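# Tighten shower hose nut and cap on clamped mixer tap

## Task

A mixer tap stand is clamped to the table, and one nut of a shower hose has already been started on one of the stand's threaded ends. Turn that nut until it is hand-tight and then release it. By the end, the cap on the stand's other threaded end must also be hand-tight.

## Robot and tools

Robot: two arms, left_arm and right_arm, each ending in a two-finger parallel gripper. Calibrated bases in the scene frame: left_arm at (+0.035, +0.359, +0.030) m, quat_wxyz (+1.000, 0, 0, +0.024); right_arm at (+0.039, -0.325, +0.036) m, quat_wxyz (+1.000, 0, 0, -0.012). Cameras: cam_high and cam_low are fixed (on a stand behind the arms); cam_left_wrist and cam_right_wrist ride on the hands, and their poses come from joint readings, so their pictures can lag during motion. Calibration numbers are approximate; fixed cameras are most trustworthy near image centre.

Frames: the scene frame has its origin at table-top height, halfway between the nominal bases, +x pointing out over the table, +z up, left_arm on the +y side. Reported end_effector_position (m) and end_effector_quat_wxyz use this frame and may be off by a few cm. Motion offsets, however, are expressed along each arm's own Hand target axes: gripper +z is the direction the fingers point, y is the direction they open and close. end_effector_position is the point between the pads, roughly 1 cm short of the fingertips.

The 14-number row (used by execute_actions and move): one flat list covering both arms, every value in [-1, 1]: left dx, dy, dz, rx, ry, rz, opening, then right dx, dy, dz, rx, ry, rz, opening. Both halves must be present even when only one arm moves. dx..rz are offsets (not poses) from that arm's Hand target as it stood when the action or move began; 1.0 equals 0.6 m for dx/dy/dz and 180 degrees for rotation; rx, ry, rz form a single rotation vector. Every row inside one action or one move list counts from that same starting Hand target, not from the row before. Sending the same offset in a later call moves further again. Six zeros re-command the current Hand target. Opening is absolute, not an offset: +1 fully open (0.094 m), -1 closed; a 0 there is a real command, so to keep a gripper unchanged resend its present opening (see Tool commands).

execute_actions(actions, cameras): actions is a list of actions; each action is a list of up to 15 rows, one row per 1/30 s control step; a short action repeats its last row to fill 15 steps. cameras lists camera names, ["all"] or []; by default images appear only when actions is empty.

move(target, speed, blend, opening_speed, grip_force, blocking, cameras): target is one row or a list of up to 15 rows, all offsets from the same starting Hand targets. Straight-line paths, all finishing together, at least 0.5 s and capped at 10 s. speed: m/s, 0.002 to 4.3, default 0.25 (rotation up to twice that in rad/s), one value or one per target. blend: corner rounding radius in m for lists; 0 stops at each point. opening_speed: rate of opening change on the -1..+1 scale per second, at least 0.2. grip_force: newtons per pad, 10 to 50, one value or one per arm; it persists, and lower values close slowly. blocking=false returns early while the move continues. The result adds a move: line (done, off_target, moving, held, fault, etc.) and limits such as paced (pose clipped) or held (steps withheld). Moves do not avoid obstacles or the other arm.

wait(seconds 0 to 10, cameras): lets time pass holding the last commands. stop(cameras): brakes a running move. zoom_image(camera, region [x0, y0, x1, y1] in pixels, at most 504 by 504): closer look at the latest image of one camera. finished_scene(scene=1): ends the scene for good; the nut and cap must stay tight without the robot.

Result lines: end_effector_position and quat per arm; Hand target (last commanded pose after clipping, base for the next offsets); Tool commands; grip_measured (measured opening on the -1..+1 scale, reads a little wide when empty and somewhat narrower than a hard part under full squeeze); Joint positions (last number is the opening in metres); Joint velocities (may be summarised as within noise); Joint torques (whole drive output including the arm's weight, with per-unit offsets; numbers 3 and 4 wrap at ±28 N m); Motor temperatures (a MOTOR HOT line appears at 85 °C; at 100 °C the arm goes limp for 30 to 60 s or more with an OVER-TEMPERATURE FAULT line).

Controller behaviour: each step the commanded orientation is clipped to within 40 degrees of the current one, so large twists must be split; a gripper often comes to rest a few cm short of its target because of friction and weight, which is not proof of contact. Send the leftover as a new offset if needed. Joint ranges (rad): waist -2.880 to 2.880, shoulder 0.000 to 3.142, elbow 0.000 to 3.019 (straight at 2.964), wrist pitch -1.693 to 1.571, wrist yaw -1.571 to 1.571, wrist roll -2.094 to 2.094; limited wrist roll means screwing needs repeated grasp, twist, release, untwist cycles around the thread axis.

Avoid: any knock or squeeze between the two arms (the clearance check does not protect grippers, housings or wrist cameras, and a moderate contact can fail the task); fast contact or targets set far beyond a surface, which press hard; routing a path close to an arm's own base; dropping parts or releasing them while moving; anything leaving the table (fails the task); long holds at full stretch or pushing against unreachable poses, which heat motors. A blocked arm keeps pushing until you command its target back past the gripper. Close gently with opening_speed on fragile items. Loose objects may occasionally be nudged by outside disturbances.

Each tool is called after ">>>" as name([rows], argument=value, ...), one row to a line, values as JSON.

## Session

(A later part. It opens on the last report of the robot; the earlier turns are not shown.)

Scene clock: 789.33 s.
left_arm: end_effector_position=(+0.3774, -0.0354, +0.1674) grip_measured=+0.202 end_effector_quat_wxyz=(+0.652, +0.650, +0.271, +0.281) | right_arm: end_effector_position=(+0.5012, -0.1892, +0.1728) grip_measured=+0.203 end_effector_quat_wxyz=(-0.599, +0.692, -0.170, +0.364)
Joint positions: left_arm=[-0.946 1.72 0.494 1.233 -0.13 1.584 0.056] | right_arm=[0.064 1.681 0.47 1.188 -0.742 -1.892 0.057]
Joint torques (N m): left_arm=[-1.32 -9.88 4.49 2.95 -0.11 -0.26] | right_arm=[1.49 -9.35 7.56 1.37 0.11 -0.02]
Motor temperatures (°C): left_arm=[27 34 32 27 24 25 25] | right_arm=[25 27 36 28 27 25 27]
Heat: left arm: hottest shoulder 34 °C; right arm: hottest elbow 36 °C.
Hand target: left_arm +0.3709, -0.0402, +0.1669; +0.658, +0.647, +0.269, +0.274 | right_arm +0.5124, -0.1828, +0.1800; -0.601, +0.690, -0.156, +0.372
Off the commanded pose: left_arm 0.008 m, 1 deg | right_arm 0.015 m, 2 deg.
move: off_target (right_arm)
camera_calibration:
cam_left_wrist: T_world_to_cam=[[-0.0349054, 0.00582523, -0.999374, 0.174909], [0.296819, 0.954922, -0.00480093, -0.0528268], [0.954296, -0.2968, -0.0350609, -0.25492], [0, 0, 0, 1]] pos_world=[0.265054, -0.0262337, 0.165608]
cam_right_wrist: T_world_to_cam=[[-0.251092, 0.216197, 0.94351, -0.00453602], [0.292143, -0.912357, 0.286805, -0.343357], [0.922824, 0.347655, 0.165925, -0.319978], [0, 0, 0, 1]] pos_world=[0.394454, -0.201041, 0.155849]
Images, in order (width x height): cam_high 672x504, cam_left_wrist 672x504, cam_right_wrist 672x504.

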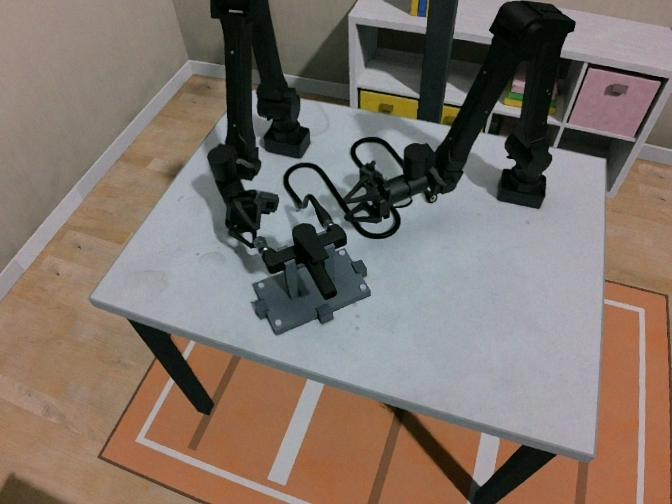

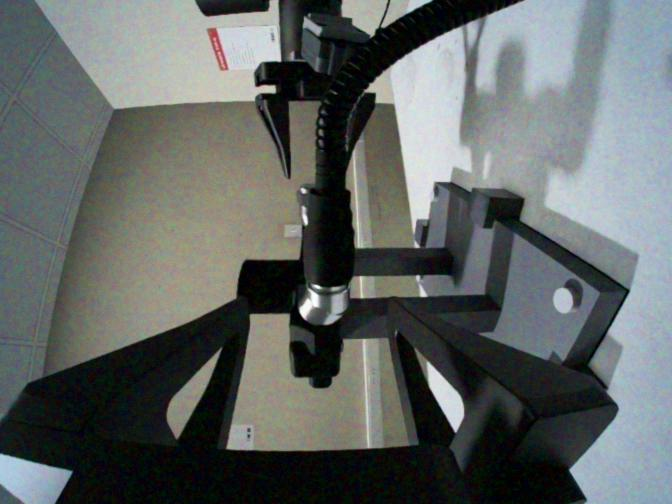

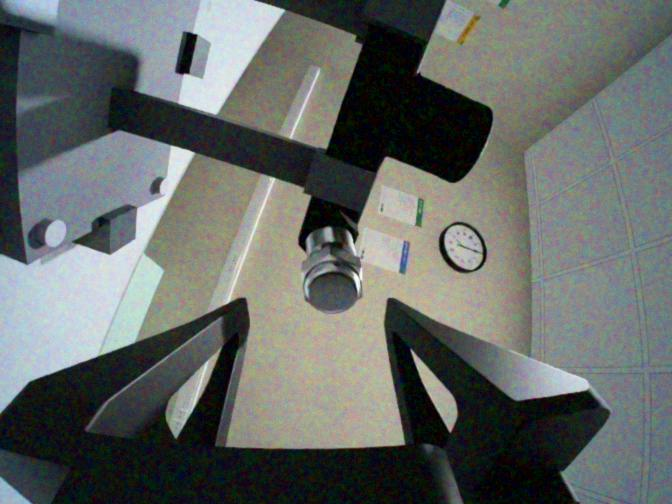

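>>> move(target=[-0.001, -0.005, 0.0733, 0, 0, 0, 0.2, -0.0033, -0.0113, 0, 0, 0, 0, 0.2], speed=0.1, cameras=["cam_high", "cam_left_wrist", "cam_right_wrist"])

>>> zoom_image(camera="cam_left_wrist", region=[200, 150, 450, 400])

>>> zoom_image(camera="cam_right_wrist", region=[220, 180, 440, 400])

Scene clock: 860.53 s.
left_arm: end_effector_position=(+0.3969, -0.0619, +0.1621) grip_measured=+0.202 end_effector_quat_wxyz=(+0.654, +0.650, +0.268, +0.279) | right_arm: end_effector_position=(+0.5009, -0.1863, +0.1689) grip_measured=+0.203 end_effector_quat_wxyz=(-0.597, +0.696, -0.176, +0.358)
Joint positions: left_arm=[-0.946 1.787 0.586 1.212 -0.123 1.584 0.056] | right_arm=[0.072 1.681 0.47 1.169 -0.734 -1.892 0.057]
Joint torques (N m): left_arm=[-0.26 -11.05 7.27 1.68 0.1 -0.25] | right_arm=[1.55 -11.11 6.98 1.46 0.11 -0.03]
Heat: left arm: hottest shoulder 34 °C; right arm: hottest elbow 35 °C.
Hand target: left_arm +0.4017, -0.0716, +0.1648; +0.658, +0.647, +0.269, +0.274 | right_arm +0.5095, -0.1800, +0.1857; -0.601, +0.690, -0.156, +0.372
Off the commanded pose: left_arm 0.011 m, 1 deg | right_arm 0.020 m, 3 deg.
move: off_target (left_arm, right_arm)
camera_calibration:
cam_left_wrist: T_world_to_cam=[[-0.0331225, 0.00402316, -0.999443, 0.169648], [0.303771, 0.952725, -0.00623217, -0.0358846], [0.952169, -0.303808, -0.0327788, -0.281503], [0, 0, 0, 1]] pos_world=[0.284558, -0.0520173, 0.160103]
cam_right_wrist: T_world_to_cam=[[-0.233098, 0.217409, 0.947839, -0.0110553], [0.297956, -0.911843, 0.282428, -0.341614], [0.925682, 0.348247, 0.147771, -0.318326], [0, 0, 0, 1]] pos_world=[0.393877, -0.198239, 0.153999]
Images, in order (width x height): cam_high 672x504, cam_left_wrist 672x504, cam_right_wrist 672x504.

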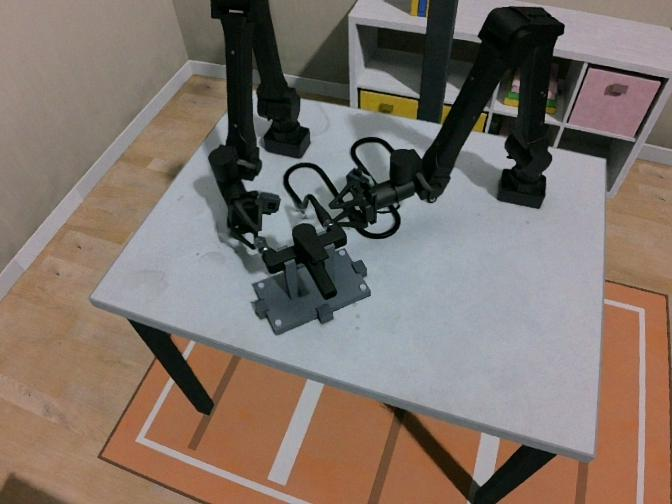

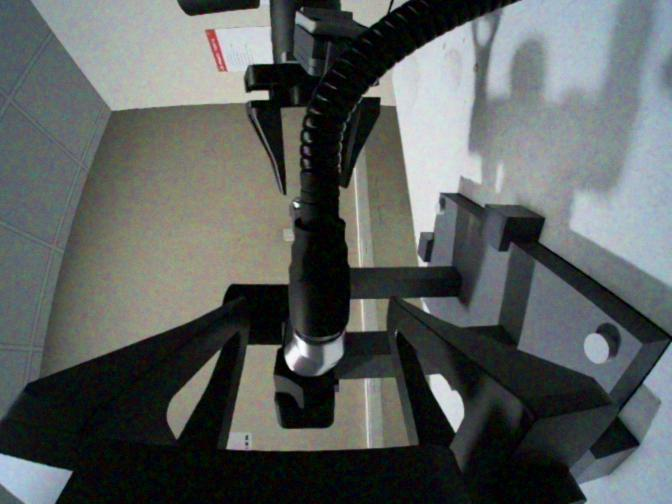

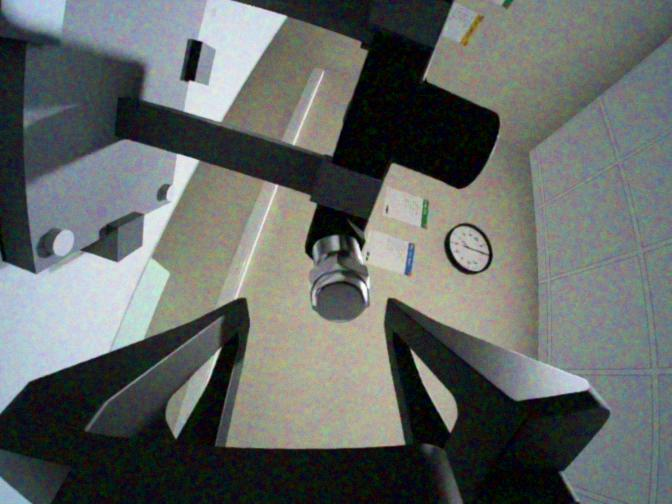

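Scaled by 2.016 from the camera's 672x504 image, which has a finer 960x720 frame.

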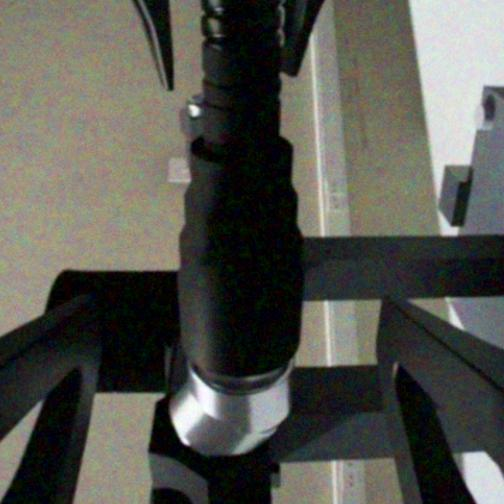

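Scaled by 2.291 from the camera's 672x504 image, which has a finer 960x720 frame.

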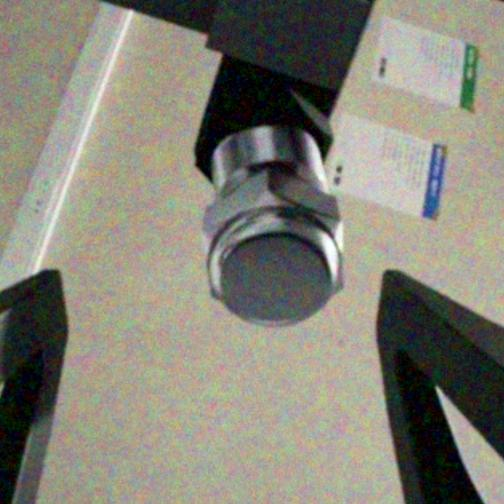

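>>> move(target=[0.012, 0, 0.025, 0, 0, 0, 0.2, 0, -0.025, 0, 0.0136, 0.0043, 0, 0.2], speed=0.1, cameras=["cam_left_wrist", "cam_right_wrist"])

Scene clock: 890.60 s.
left_arm: end_effector_position=(+0.4038, -0.0740, +0.1619) grip_measured=+0.202 end_effector_quat_wxyz=(+0.656, +0.653, +0.262, +0.273) | right_arm: end_effector_position=(+0.5006, -0.1827, +0.1801) grip_measured=+0.203 end_effector_quat_wxyz=(-0.604, +0.687, -0.169, +0.367)
Joint positions: left_arm=[-0.943 1.805 0.623 1.191 -0.101 1.584 0.056] | right_arm=[0.083 1.67 0.47 1.2 -0.725 -1.875 0.057]
Joint torques (N m): left_arm=[1.32 -11.4 7.51 1.66 0.09 -0.25] | right_arm=[1.67 -11.11 6.39 2.28 0.13 0.21]
Heat: left arm: hottest shoulder 34 °C; right arm: hottest elbow 35 °C.
Hand target: left_arm +0.4175, -0.0769, +0.1649; +0.658, +0.647, +0.269, +0.274 | right_arm +0.5061, -0.1765, +0.1999; -0.614, +0.675, -0.152, +0.379
Off the commanded pose: left_arm 0.014 m, 1 deg | right_arm 0.021 m, 3 deg.
move: off_target (left_arm, right_arm)
camera_calibration:
cam_left_wrist: T_world_to_cam=[[-0.0336197, 0.0057065, -0.999418, 0.170075], [0.321905, 0.946757, -0.00542282, -0.034378], [0.946175, -0.3219, -0.0336666, -0.290631], [0, 0, 0, 1]] pos_world=[0.291772, -0.0619769, 0.160005]
cam_right_wrist: T_world_to_cam=[[-0.261726, 0.203813, 0.943377, -0.00992742], [0.289966, -0.915686, 0.278277, -0.337395], [0.920554, 0.346379, 0.18056, -0.324701], [0, 0, 0, 1]] pos_world=[0.39414, -0.194455, 0.161883]
Images, in order (width x height): cam_left_wrist 672x504, cam_right_wrist 672x504.

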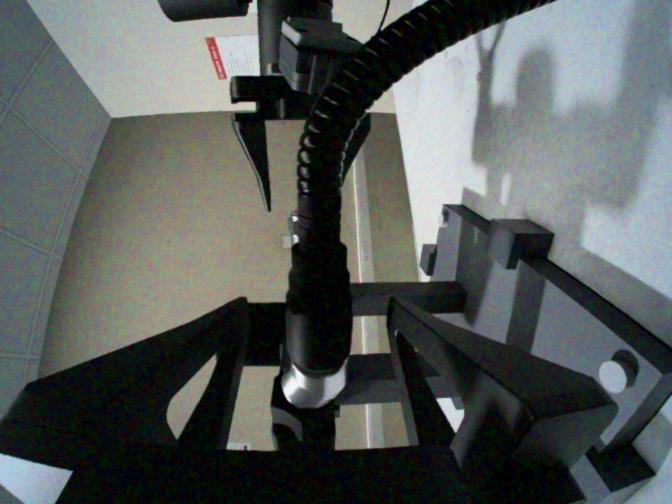

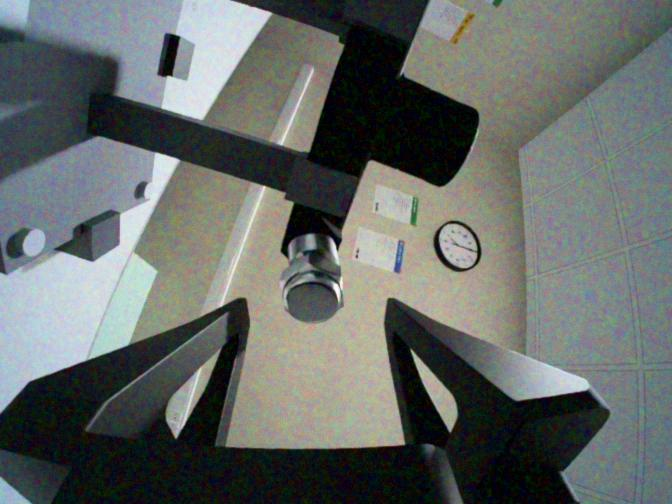

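>>> zoom_image(camera="cam_left_wrist", region=[200, 220, 450, 450])

>>> zoom_image(camera="cam_right_wrist", region=[220, 180, 440, 400])

Scaled by 2.016 from the camera's 672x504 image, which has a finer 960x720 frame.

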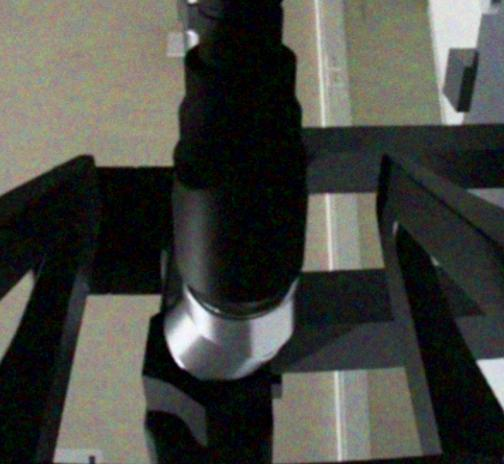

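Scaled by 2.291 from the camera's 672x504 image, which has a finer 960x720 frame.

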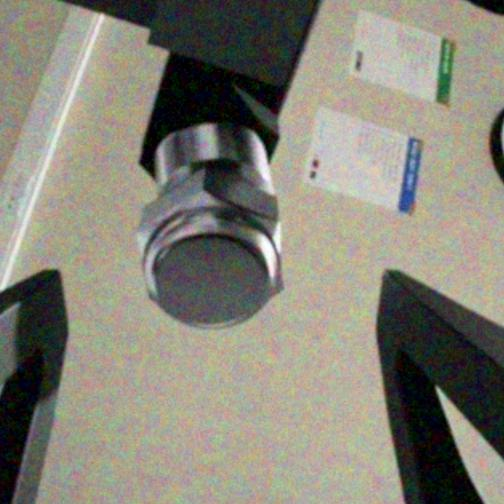

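>>> move(target=[0.0133, 0, -0.003, 0, 0, 0, 0.2, 0, 0, 0.0233, 0.0, 0.0, 0, 0.2], speed=0.08, cameras=["cam_left_wrist", "cam_right_wrist"])

>>> zoom_image(camera="cam_left_wrist", region=[200, 220, 450, 450])

>>> zoom_image(camera="cam_right_wrist", region=[220, 180, 440, 400])

Scene clock: 997.97 s.
left_arm: end_effector_position=(+0.4102, -0.0688, +0.1619) grip_measured=+0.202 end_effector_quat_wxyz=(+0.656, +0.653, +0.263, +0.273) | right_arm: end_effector_position=(+0.5049, -0.1731, +0.1851) grip_measured=+0.203 end_effector_quat_wxyz=(-0.606, +0.684, -0.165, +0.371)
Joint positions: left_arm=[-0.923 1.805 0.623 1.191 -0.081 1.584 0.056] | right_arm=[0.109 1.67 0.484 1.2 -0.699 -1.875 0.057]
Joint torques (N m): left_arm=[1.26 -11.81 6.99 1.81 0.1 -0.26] | right_arm=[1.55 -10.23 7.82 1.63 0.14 0.19]
Heat: left arm: hottest shoulder 34 °C; right arm: hottest elbow 34 °C.
Hand target: left_arm +0.4219, -0.0700, +0.1648; +0.658, +0.647, +0.269, +0.274 | right_arm +0.5157, -0.1664, +0.2004; -0.614, +0.675, -0.152, +0.379
Off the commanded pose: left_arm 0.012 m, 1 deg | right_arm 0.020 m, 2 deg.
move: off_target (left_arm, right_arm)
camera_calibration:
cam_left_wrist: T_world_to_cam=[[-0.0334985, 0.00572787, -0.999422, 0.170223], [0.3208, 0.947132, -0.00532436, -0.040897], [0.946554, -0.320793, -0.033565, -0.295016], [0, 0, 0, 1]] pos_world=[0.298071, -0.0568794, 0.160004]
cam_right_wrist: T_world_to_cam=[[-0.274608, 0.201948, 0.94011, -0.00860098], [0.286912, -0.91595, 0.280565, -0.330161], [0.917754, 0.346774, 0.193586, -0.333702], [0, 0, 0, 1]] pos_world=[0.398622, -0.184955, 0.165318]
Images, in order (width x height): cam_left_wrist 672x504, cam_right_wrist 672x504.

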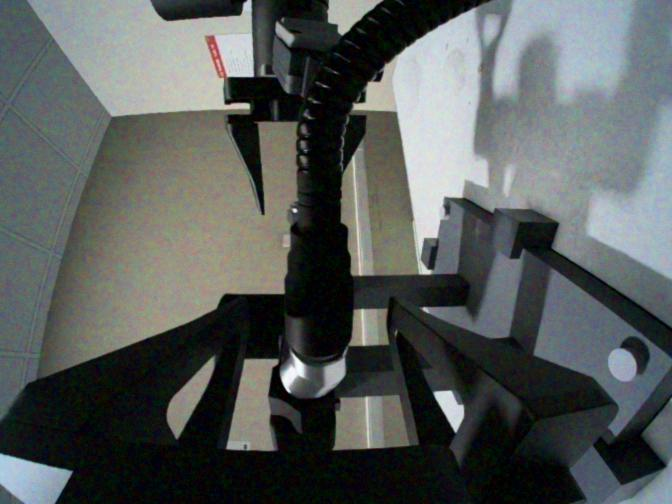

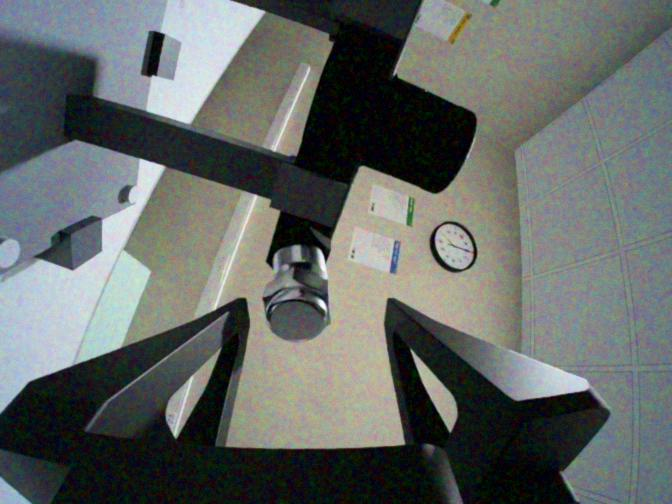

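Scaled by 2.016 from the camera's 672x504 image, which has a finer 960x720 frame.

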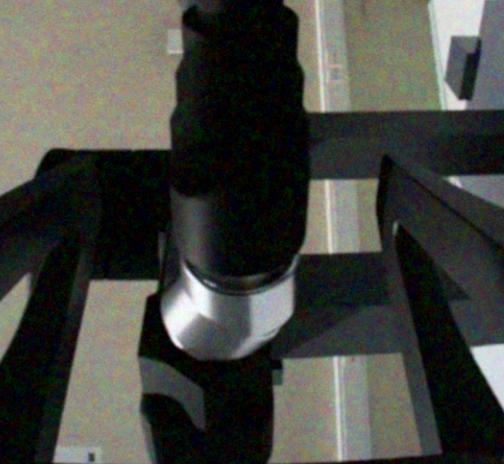

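Scaled by 2.291 from the camera's 672x504 image, which has a finer 960x720 frame.

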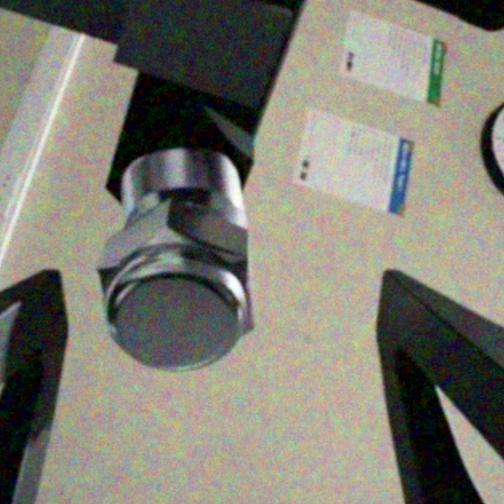

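>>> move(target=[0, 0, 0, 0, 0, 0, -0.7, 0.0025, 0.025, 0.01, 0.0, 0.0, 0, 0.2], speed=0.08, opening_speed=0.8, cameras=["cam_left_wrist", "cam_right_wrist"])

>>> zoom_image(camera="cam_left_wrist", region=[200, 220, 450, 450])

>>> zoom_image(camera="cam_right_wrist", region=[220, 180, 440, 400])

Scene clock: 1042.50 s.
left_arm: end_effector_position=(+0.4101, -0.0688, +0.1619) grip_measured=-0.458 end_effector_quat_wxyz=(+0.656, +0.653, +0.262, +0.273) | right_arm: end_effector_position=(+0.5134, -0.1724, +0.1777) grip_measured=+0.203 end_effector_quat_wxyz=(-0.607, +0.683, -0.164, +0.372)
Joint positions: left_arm=[-0.923 1.805 0.623 1.191 -0.081 1.584 0.025] | right_arm=[0.109 1.714 0.506 1.224 -0.699 -1.875 0.057]
Joint torques (N m): left_arm=[1.32 -11.63 6.98 1.78 0.09 -0.27] | right_arm=[1.61 -9.11 7.77 2.37 0.06 0.19]
Heat: left arm: hottest shoulder 34 °C; right arm: hottest elbow 36 °C.
Hand target: left_arm +0.4218, -0.0700, +0.1649; +0.658, +0.647, +0.269, +0.274 | right_arm +0.5249, -0.1661, +0.1871; -0.614, +0.675, -0.152, +0.379
Off the commanded pose: left_arm 0.012 m, 1 deg | right_arm 0.016 m, 2 deg.
move: off_target (left_arm, right_arm)
camera_calibration:
cam_left_wrist: T_world_to_cam=[[-0.0334995, 0.00574361, -0.999422, 0.170221], [0.321132, 0.94702, -0.00532151, -0.0409714], [0.946442, -0.321125, -0.0335691, -0.294906], [0, 0, 0, 1]] pos_world=[0.297971, -0.0568787, 0.160004]
cam_right_wrist: T_world_to_cam=[[-0.277116, 0.201763, 0.939414, 0.00192766], [0.286134, -0.916016, 0.281144, -0.329524], [0.917243, 0.346707, 0.196111, -0.340582], [0, 0, 0, 1]] pos_world=[0.407218, -0.184156, 0.157625]
Images, in order (width x height): cam_left_wrist 672x504, cam_right_wrist 672x504.

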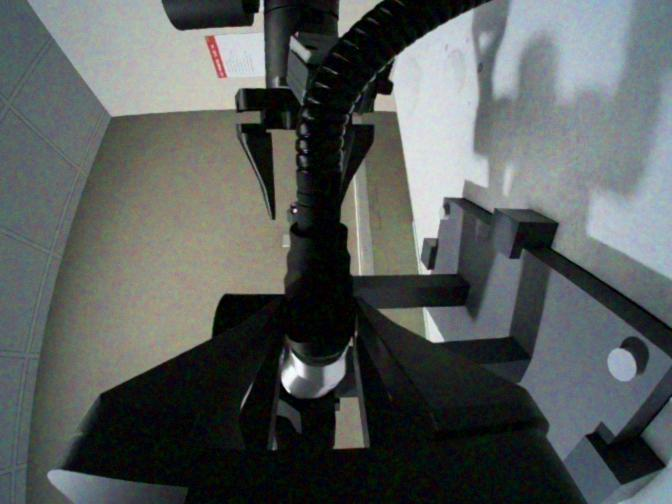

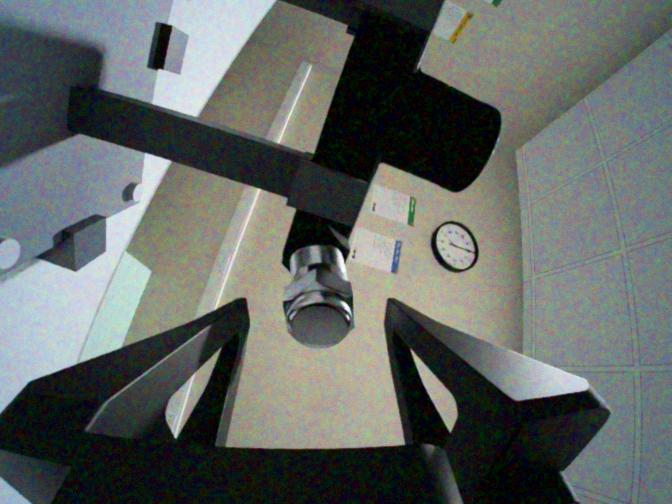

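Scaled by 2.016 from the camera's 672x504 image, which has a finer 960x720 frame.

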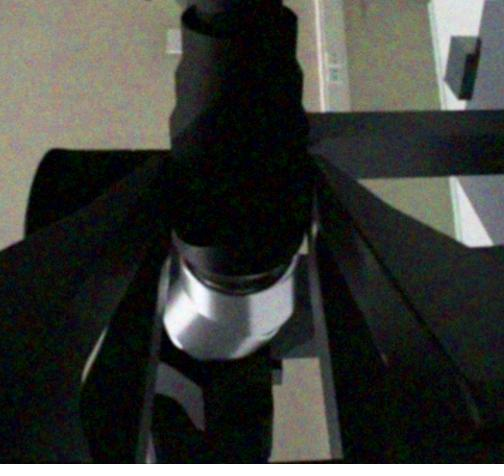

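Scaled by 2.291 from the camera's 672x504 image, which has a finer 960x720 frame.

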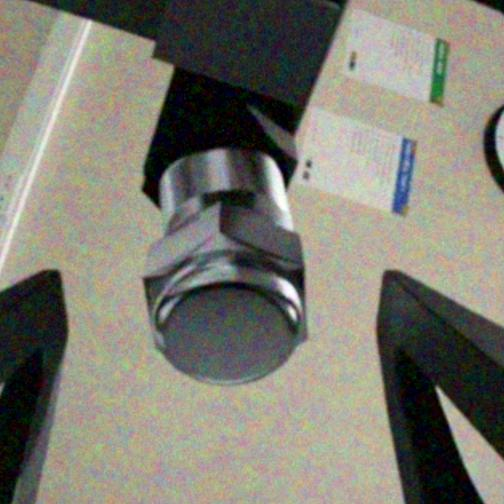

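>>> move(target=[0, -0.0082, -0.0098, 0.5556, 0, 0, -0.7, 0, 0, 0, 0.0, 0.0, 0, -0.7], speed=0.2, opening_speed=0.8, cameras=["cam_high", "cam_left_wrist", "cam_right_wrist"])

>>> zoom_image(camera="cam_left_wrist", region=[200, 220, 450, 450])

>>> zoom_image(camera="cam_right_wrist", region=[220, 180, 440, 400])

Scene clock: 1076.53 s.
left_arm: end_effector_position=(+0.4167, -0.0751, +0.1685) grip_measured=-0.459 end_effector_quat_wxyz=(-0.046, +0.927, +0.373, -0.018) | right_arm: end_effector_position=(+0.5136, -0.1723, +0.1787) grip_measured=-0.437 end_effector_quat_wxyz=(-0.606, +0.683, -0.161, +0.375)
Joint positions: left_arm=[-0.896 1.955 1.767 -1.482 0.003 1.529 0.025] | right_arm=[0.109 1.714 0.507 1.228 -0.699 -1.881 0.026]
Joint torques (N m): left_arm=[1.03 -16.79 10.11 -1.52 0.26 -0.14] | right_arm=[1.26 -9.47 7.68 2.15 0.1 0.24]
Heat: left arm: hottest shoulder 34 °C; right arm: hottest elbow 36 °C.
Hand target: left_arm +0.4177, -0.0660, +0.1598; -0.073, +0.920, +0.383, -0.030 | right_arm +0.5249, -0.1661, +0.1872; -0.615, +0.675, -0.152, +0.379
Off the commanded pose: left_arm 0.013 m, 4 deg | right_arm 0.015 m, 2 deg.
move: off_target (left_arm, right_arm)
camera_calibration:
cam_left_wrist: T_world_to_cam=[[-0.709506, 0.691775, 0.134346, 0.319264], [0.6655, 0.595052, 0.450581, -0.283933], [0.231757, 0.409097, -0.882569, 0.19274], [0, 0, 0, 1]] pos_world=[0.370808, -0.130754, 0.255149]
cam_right_wrist: T_world_to_cam=[[-0.285485, 0.205301, 0.936136, 0.00642775], [0.28394, -0.914814, 0.287216, -0.329625], [0.915356, 0.347802, 0.202872, -0.341045], [0, 0, 0, 1]] pos_world=[0.407606, -0.18425, 0.157845]
Images, in order (width x height): cam_high 672x504, cam_left_wrist 672x504, cam_right_wrist 672x504.

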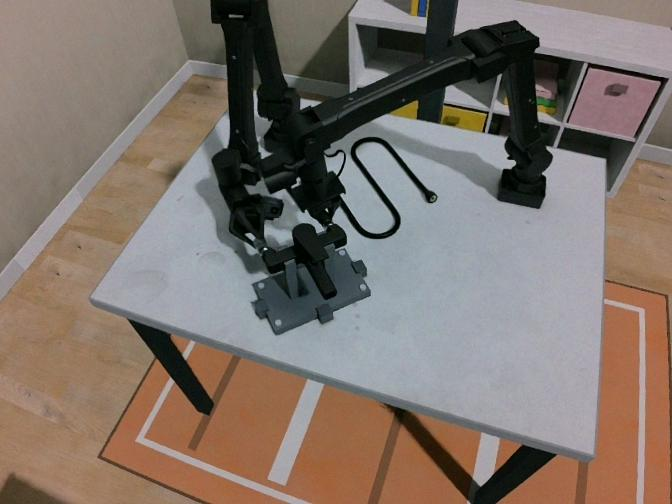

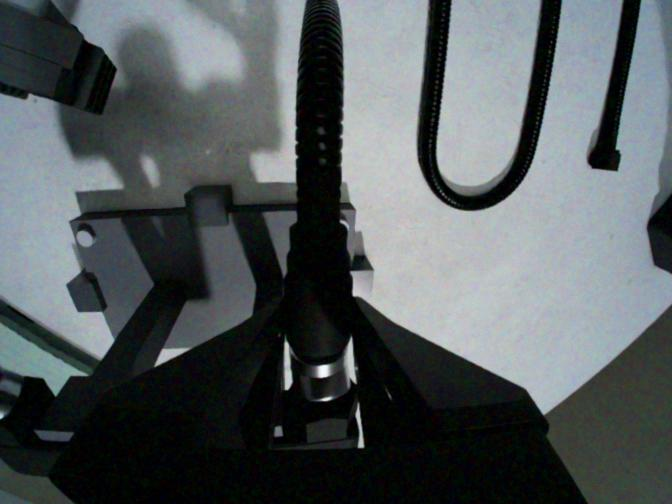

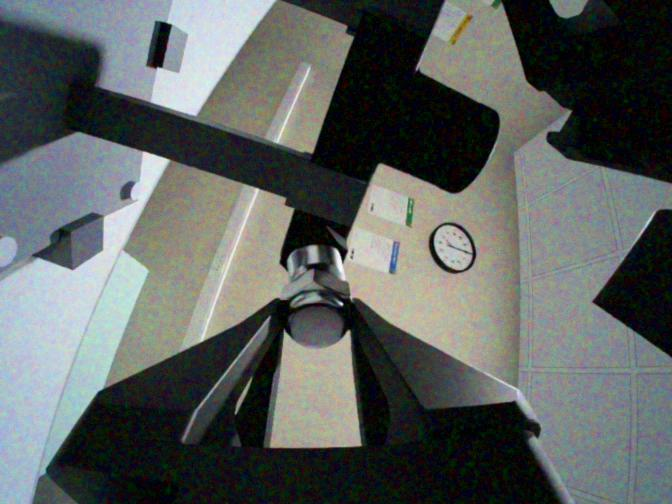

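Scaled by 2.016 from the camera's 672x504 image, which has a finer 960x720 frame.

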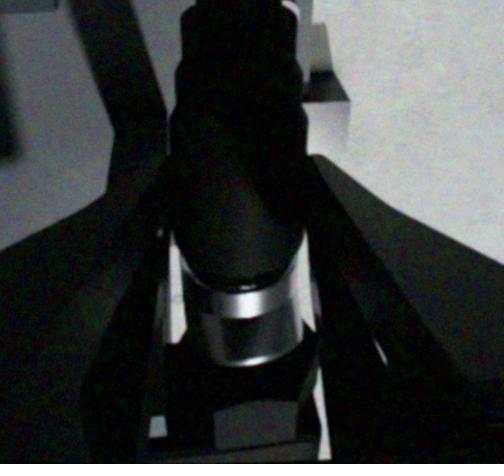

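Scaled by 2.291 from the camera's 672x504 image, which has a finer 960x720 frame.

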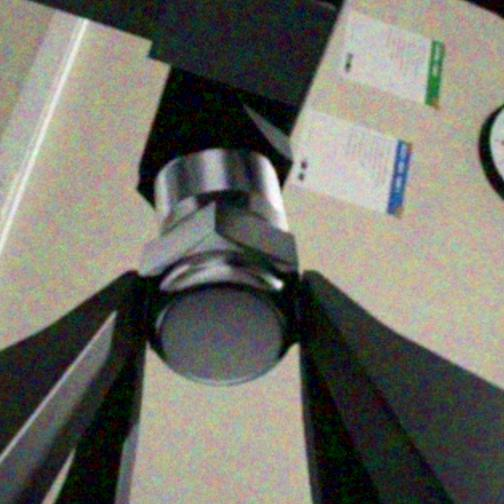

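>>> move([
  [0,0,0,0,0,0,0.4,0,0,0,0,0,0,-0.7],
  [0.0102, 0.0178, -0.0115, -0.5556, 0, 0, 0.4, 0, 0, 0, 0.0, 0.0, 0.6, -0.7],
], speed=0.25, cameras=["cam_left_wrist", "cam_right_wrist"])

>>> zoom_image(camera="cam_left_wrist", region=[200, 220, 450, 450])

>>> zoom_image(camera="cam_right_wrist", region=[220, 180, 440, 400])

Scene clock: 1154.73 s.
left_arm: end_effector_position=(+0.4281, -0.0704, +0.1641) grip_measured=+0.398 end_effector_quat_wxyz=(+0.656, +0.650, +0.276, +0.266) | right_arm: end_effector_position=(+0.5148, -0.1727, +0.1594) grip_measured=-0.698 end_effector_quat_wxyz=(+0.639, -0.269, +0.665, +0.277)
Joint positions: left_arm=[-0.896 1.811 0.66 1.153 -0.063 1.554 0.066] | right_arm=[0.105 1.744 0.513 1.193 -0.711 -0.001 0.014]
Joint torques (N m): left_arm=[0.21 -11.93 5.52 2.91 -0.01 0.07] | right_arm=[1.67 -11.87 6.83 3.55 0.53 0.24]
Heat: left arm: hottest elbow 36 °C; right arm: hottest elbow 35 °C.
Hand target: left_arm +0.4304, -0.0698, +0.1652; +0.659, +0.647, +0.269, +0.274 | right_arm +0.5249, -0.1661, +0.1871; +0.668, -0.273, +0.635, +0.274
Off the commanded pose: left_arm 0.002 m, 1 deg | right_arm 0.030 m, 5 deg.
move: off_target (right_arm)
camera_calibration:
cam_left_wrist: T_world_to_cam=[[-0.0589539, -0.010849, -0.998202, 0.182527], [0.312195, 0.949583, -0.0287588, -0.0373825], [0.948187, -0.313329, -0.0525946, -0.309479], [0, 0, 0, 1]] pos_world=[0.315876, -0.0594908, 0.164847]
cam_right_wrist: T_world_to_cam=[[0.683013, -0.730356, 0.00855454, -0.487346], [-0.336107, -0.324676, -0.884091, 0.283124], [0.648479, 0.600971, -0.467236, -0.050189], [0, 0, 0, 1]] pos_world=[0.46057, -0.23385, 0.231026]
Images, in order (width x height): cam_left_wrist 672x504, cam_right_wrist 672x504.

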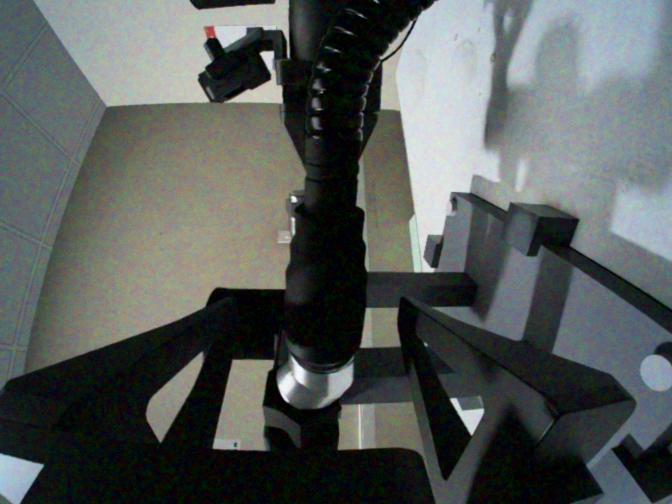

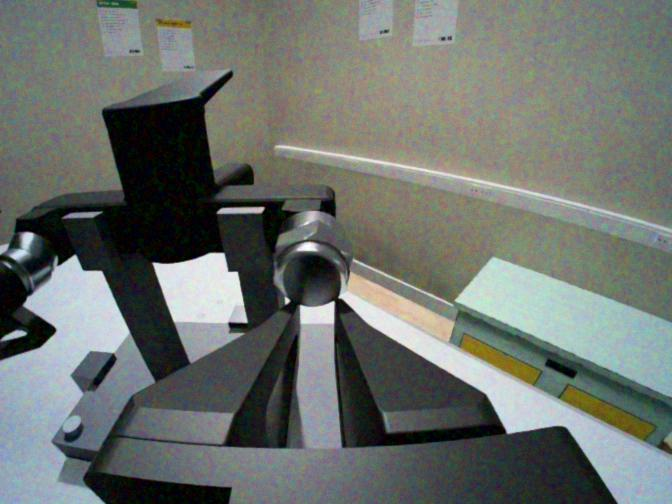

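Scaled by 2.016 from the camera's 672x504 image, which has a finer 960x720 frame.

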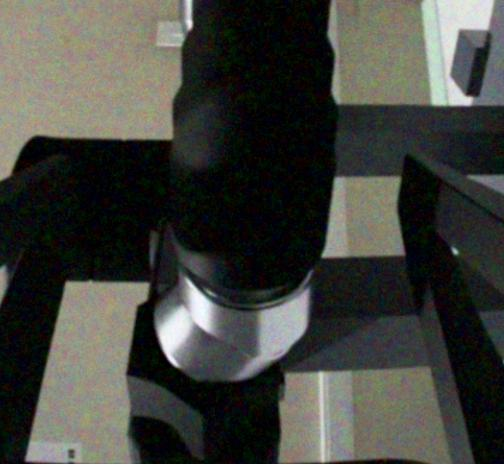

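Scaled by 2.291 from the camera's 672x504 image, which has a finer 960x720 frame.

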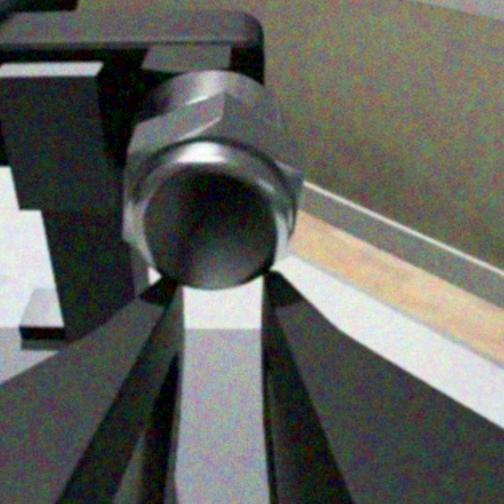

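>>> zoom_image(camera="cam_right_wrist", region=[260, 200, 370, 310])

Scaled by 4.582 from the camera's 672x504 image, which has a finer 960x720 frame.

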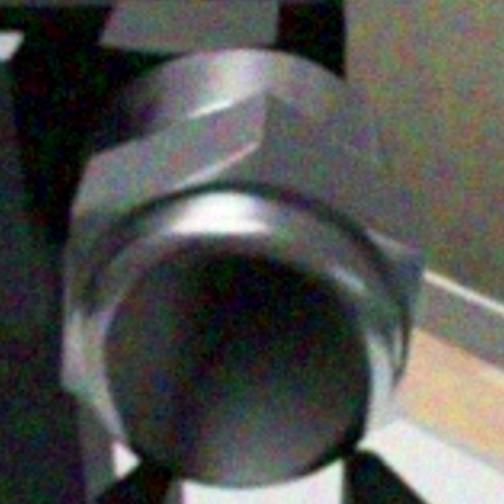

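>>> move([
  [-0.02,-0.0083,-0.0117,0,0,0,0.4,0,0,-0.0833,0,0,0,-0.7],
  [-0.02,-0.0083,-0.0117,0,0,0,-0.7,0,0,-0.0833,0,0,0,0.4],
], speed=0.15, cameras=["cam_left_wrist", "cam_right_wrist"])

>>> zoom_image(camera="cam_left_wrist", region=[200, 220, 450, 450])

>>> zoom_image(camera="cam_right_wrist", region=[240, 150, 380, 290])

Scene clock: 1230.77 s.
left_arm: end_effector_position=(+0.4232, -0.0682, +0.1618) grip_measured=-0.456 end_effector_quat_wxyz=(+0.657, +0.645, +0.279, +0.273) | right_arm: end_effector_position=(+0.4919, -0.1967, +0.1757) grip_measured=+0.396 end_effector_quat_wxyz=(+0.659, -0.276, +0.642, +0.278)
Joint positions: left_arm=[-0.908 1.819 0.647 1.184 -0.091 1.558 0.026] | right_arm=[0.034 1.705 0.45 1.287 -0.793 0.016 0.066]
Joint torques (N m): left_arm=[-1.26 -11.93 5.01 2.7 -0.09 0.03] | right_arm=[-0.62 -11.22 3.28 2.37 0.01 0.11]
Heat: left arm: hottest shoulder 35 °C; right arm: hottest elbow 35 °C.
Hand target: left_arm +0.4170, -0.0734, +0.1601; +0.659, +0.647, +0.269, +0.274 | right_arm +0.4899, -0.2019, +0.1849; +0.668, -0.273, +0.636, +0.274
Off the commanded pose: left_arm 0.008 m, 1 deg | right_arm 0.011 m, 1 deg.
move: off_target (right_arm); target 2's new opening was sent with right_arm's hand 0.011 m and 1 deg from that target
camera_calibration:
cam_left_wrist: T_world_to_cam=[[-0.049963, -0.0157047, -0.998628, 0.176003], [0.297525, 0.954246, -0.0298924, -0.0313057], [0.953406, -0.29861, -0.0430044, -0.306955], [0, 0, 0, 1]] pos_world=[0.310761, -0.0590225, 0.161626]
cam_right_wrist: T_world_to_cam=[[0.689975, -0.722895, 0.0368342, -0.496316], [-0.28068, -0.31411, -0.906947, 0.260816], [0.667198, 0.615433, -0.41963, -0.028046], [0, 0, 0, 1]] pos_world=[0.434364, -0.259599, 0.243058]
Images, in order (width x height): cam_left_wrist 672x504, cam_right_wrist 672x504.

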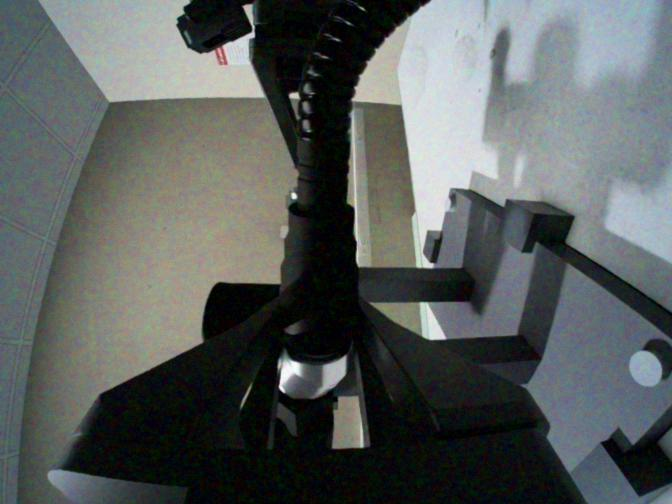

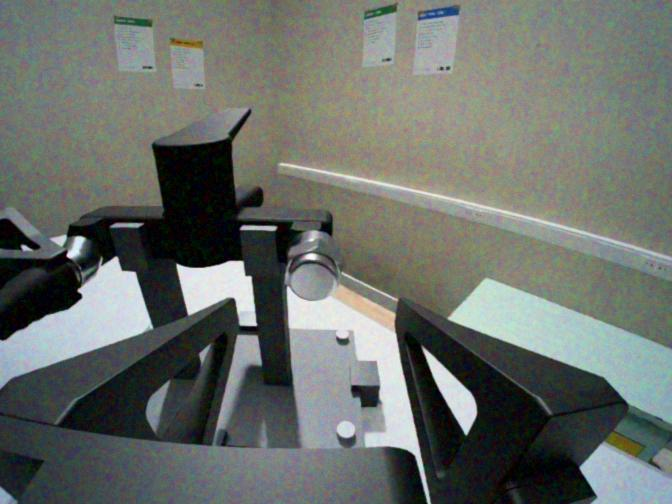

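Scaled by 2.016 from the camera's 672x504 image, which has a finer 960x720 frame.

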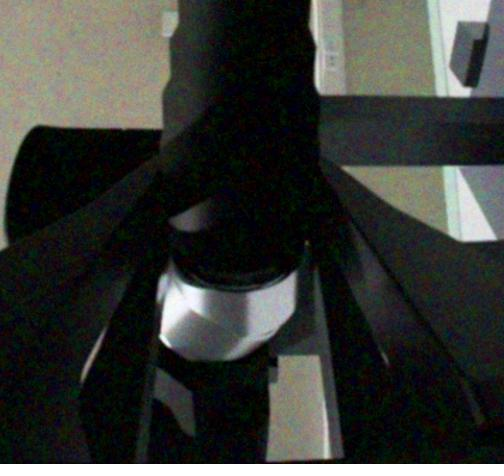

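Scaled by 3.600 from the camera's 672x504 image, which has a finer 960x720 frame.

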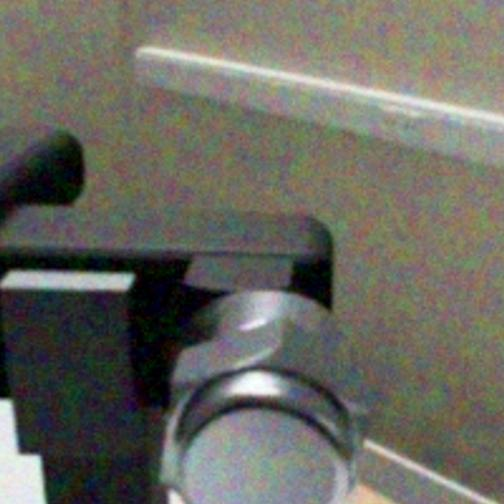

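>>> move(target=[0.0133,0.0177,-0.001,0.5833,0,0,-0.7,-0.004,0.0033,0.066,0,0,0,0.4], speed=0.28, cameras=["cam_left_wrist", "cam_right_wrist"])

>>> zoom_image(camera="cam_left_wrist", region=[200, 220, 450, 450])

>>> zoom_image(camera="cam_right_wrist", region=[240, 190, 400, 350])

Scene clock: 1281.30 s.
left_arm: end_effector_position=(+0.4226, -0.0675, +0.1599) grip_measured=-0.456 end_effector_quat_wxyz=(-0.106, +0.918, +0.380, -0.038) | right_arm: end_effector_position=(+0.5054, -0.1790, +0.1799) grip_measured=+0.397 end_effector_quat_wxyz=(+0.662, -0.268, +0.645, +0.272)
Joint positions: left_arm=[-0.881 2.044 1.873 -1.625 -0.001 1.523 0.026] | right_arm=[0.093 1.705 0.483 1.254 -0.714 0.016 0.066]
Joint torques (N m): left_arm=[0.21 -19.72 11.43 -1.87 0.51 -0.01] | right_arm=[1.9 -9.82 7.54 1.48 0.15 0.04]
Heat: left arm: hottest shoulder 34 °C; right arm: hottest elbow 34 °C.
Hand target: left_arm +0.4221, -0.0672, +0.1705; -0.112, +0.916, +0.382, -0.047 | right_arm +0.5161, -0.1723, +0.1891; +0.668, -0.273, +0.635, +0.274
Off the commanded pose: left_arm 0.011 m, 1 deg | right_arm 0.016 m, 1 deg.
move: off_target (left_arm, right_arm)
camera_calibration:
cam_left_wrist: T_world_to_cam=[[-0.7069, 0.658392, 0.258481, 0.296086], [0.690823, 0.564215, 0.452135, -0.301445], [0.151843, 0.498179, -0.853675, 0.215752], [0, 0, 0, 1]] pos_world=[0.384787, -0.132344, 0.243943]
cam_right_wrist: T_world_to_cam=[[0.674998, -0.737014, 0.0344753, -0.487537], [-0.287753, -0.30599, -0.907507, 0.27908], [0.679394, 0.602645, -0.41862, -0.05474], [0, 0, 0, 1]] pos_world=[0.446582, -0.240937, 0.247159]
Images, in order (width x height): cam_left_wrist 672x504, cam_right_wrist 672x504.

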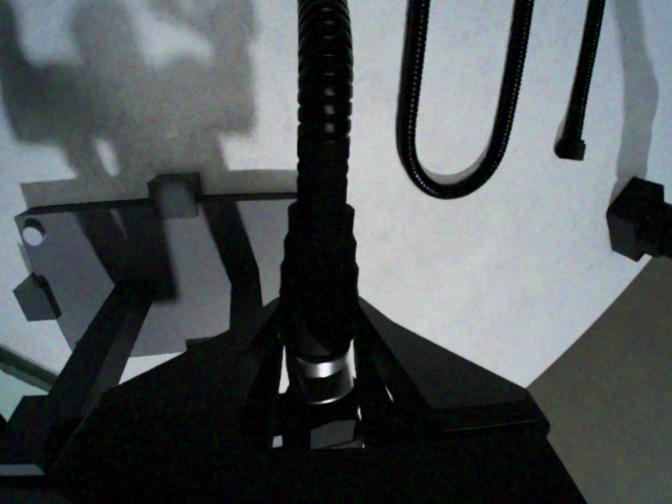

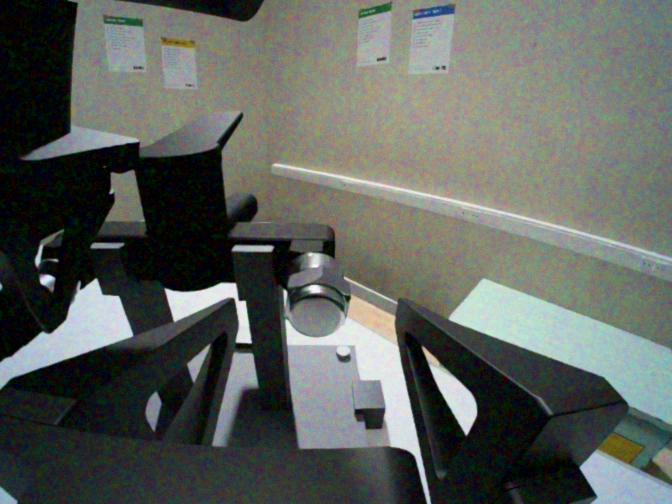

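Scaled by 2.016 from the camera's 672x504 image, which has a finer 960x720 frame.

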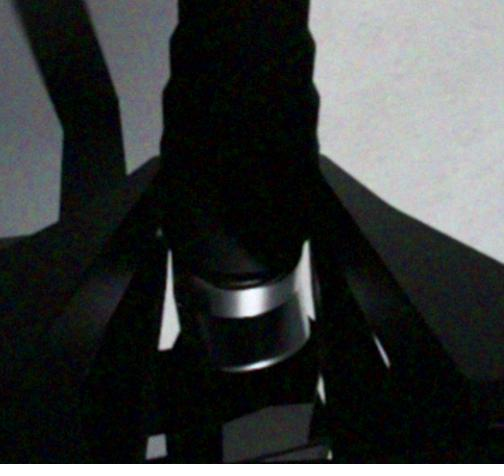

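Scaled by 3.150 from the camera's 672x504 image, which has a finer 960x720 frame.

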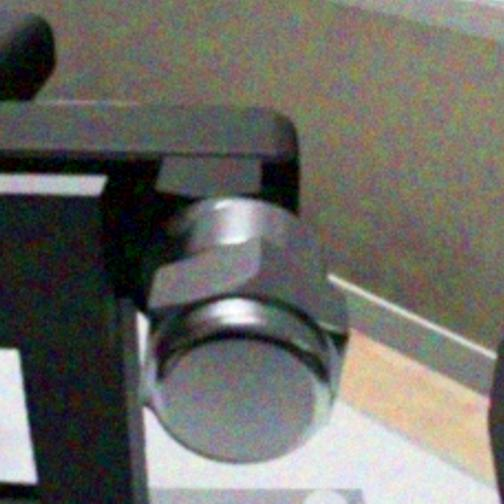

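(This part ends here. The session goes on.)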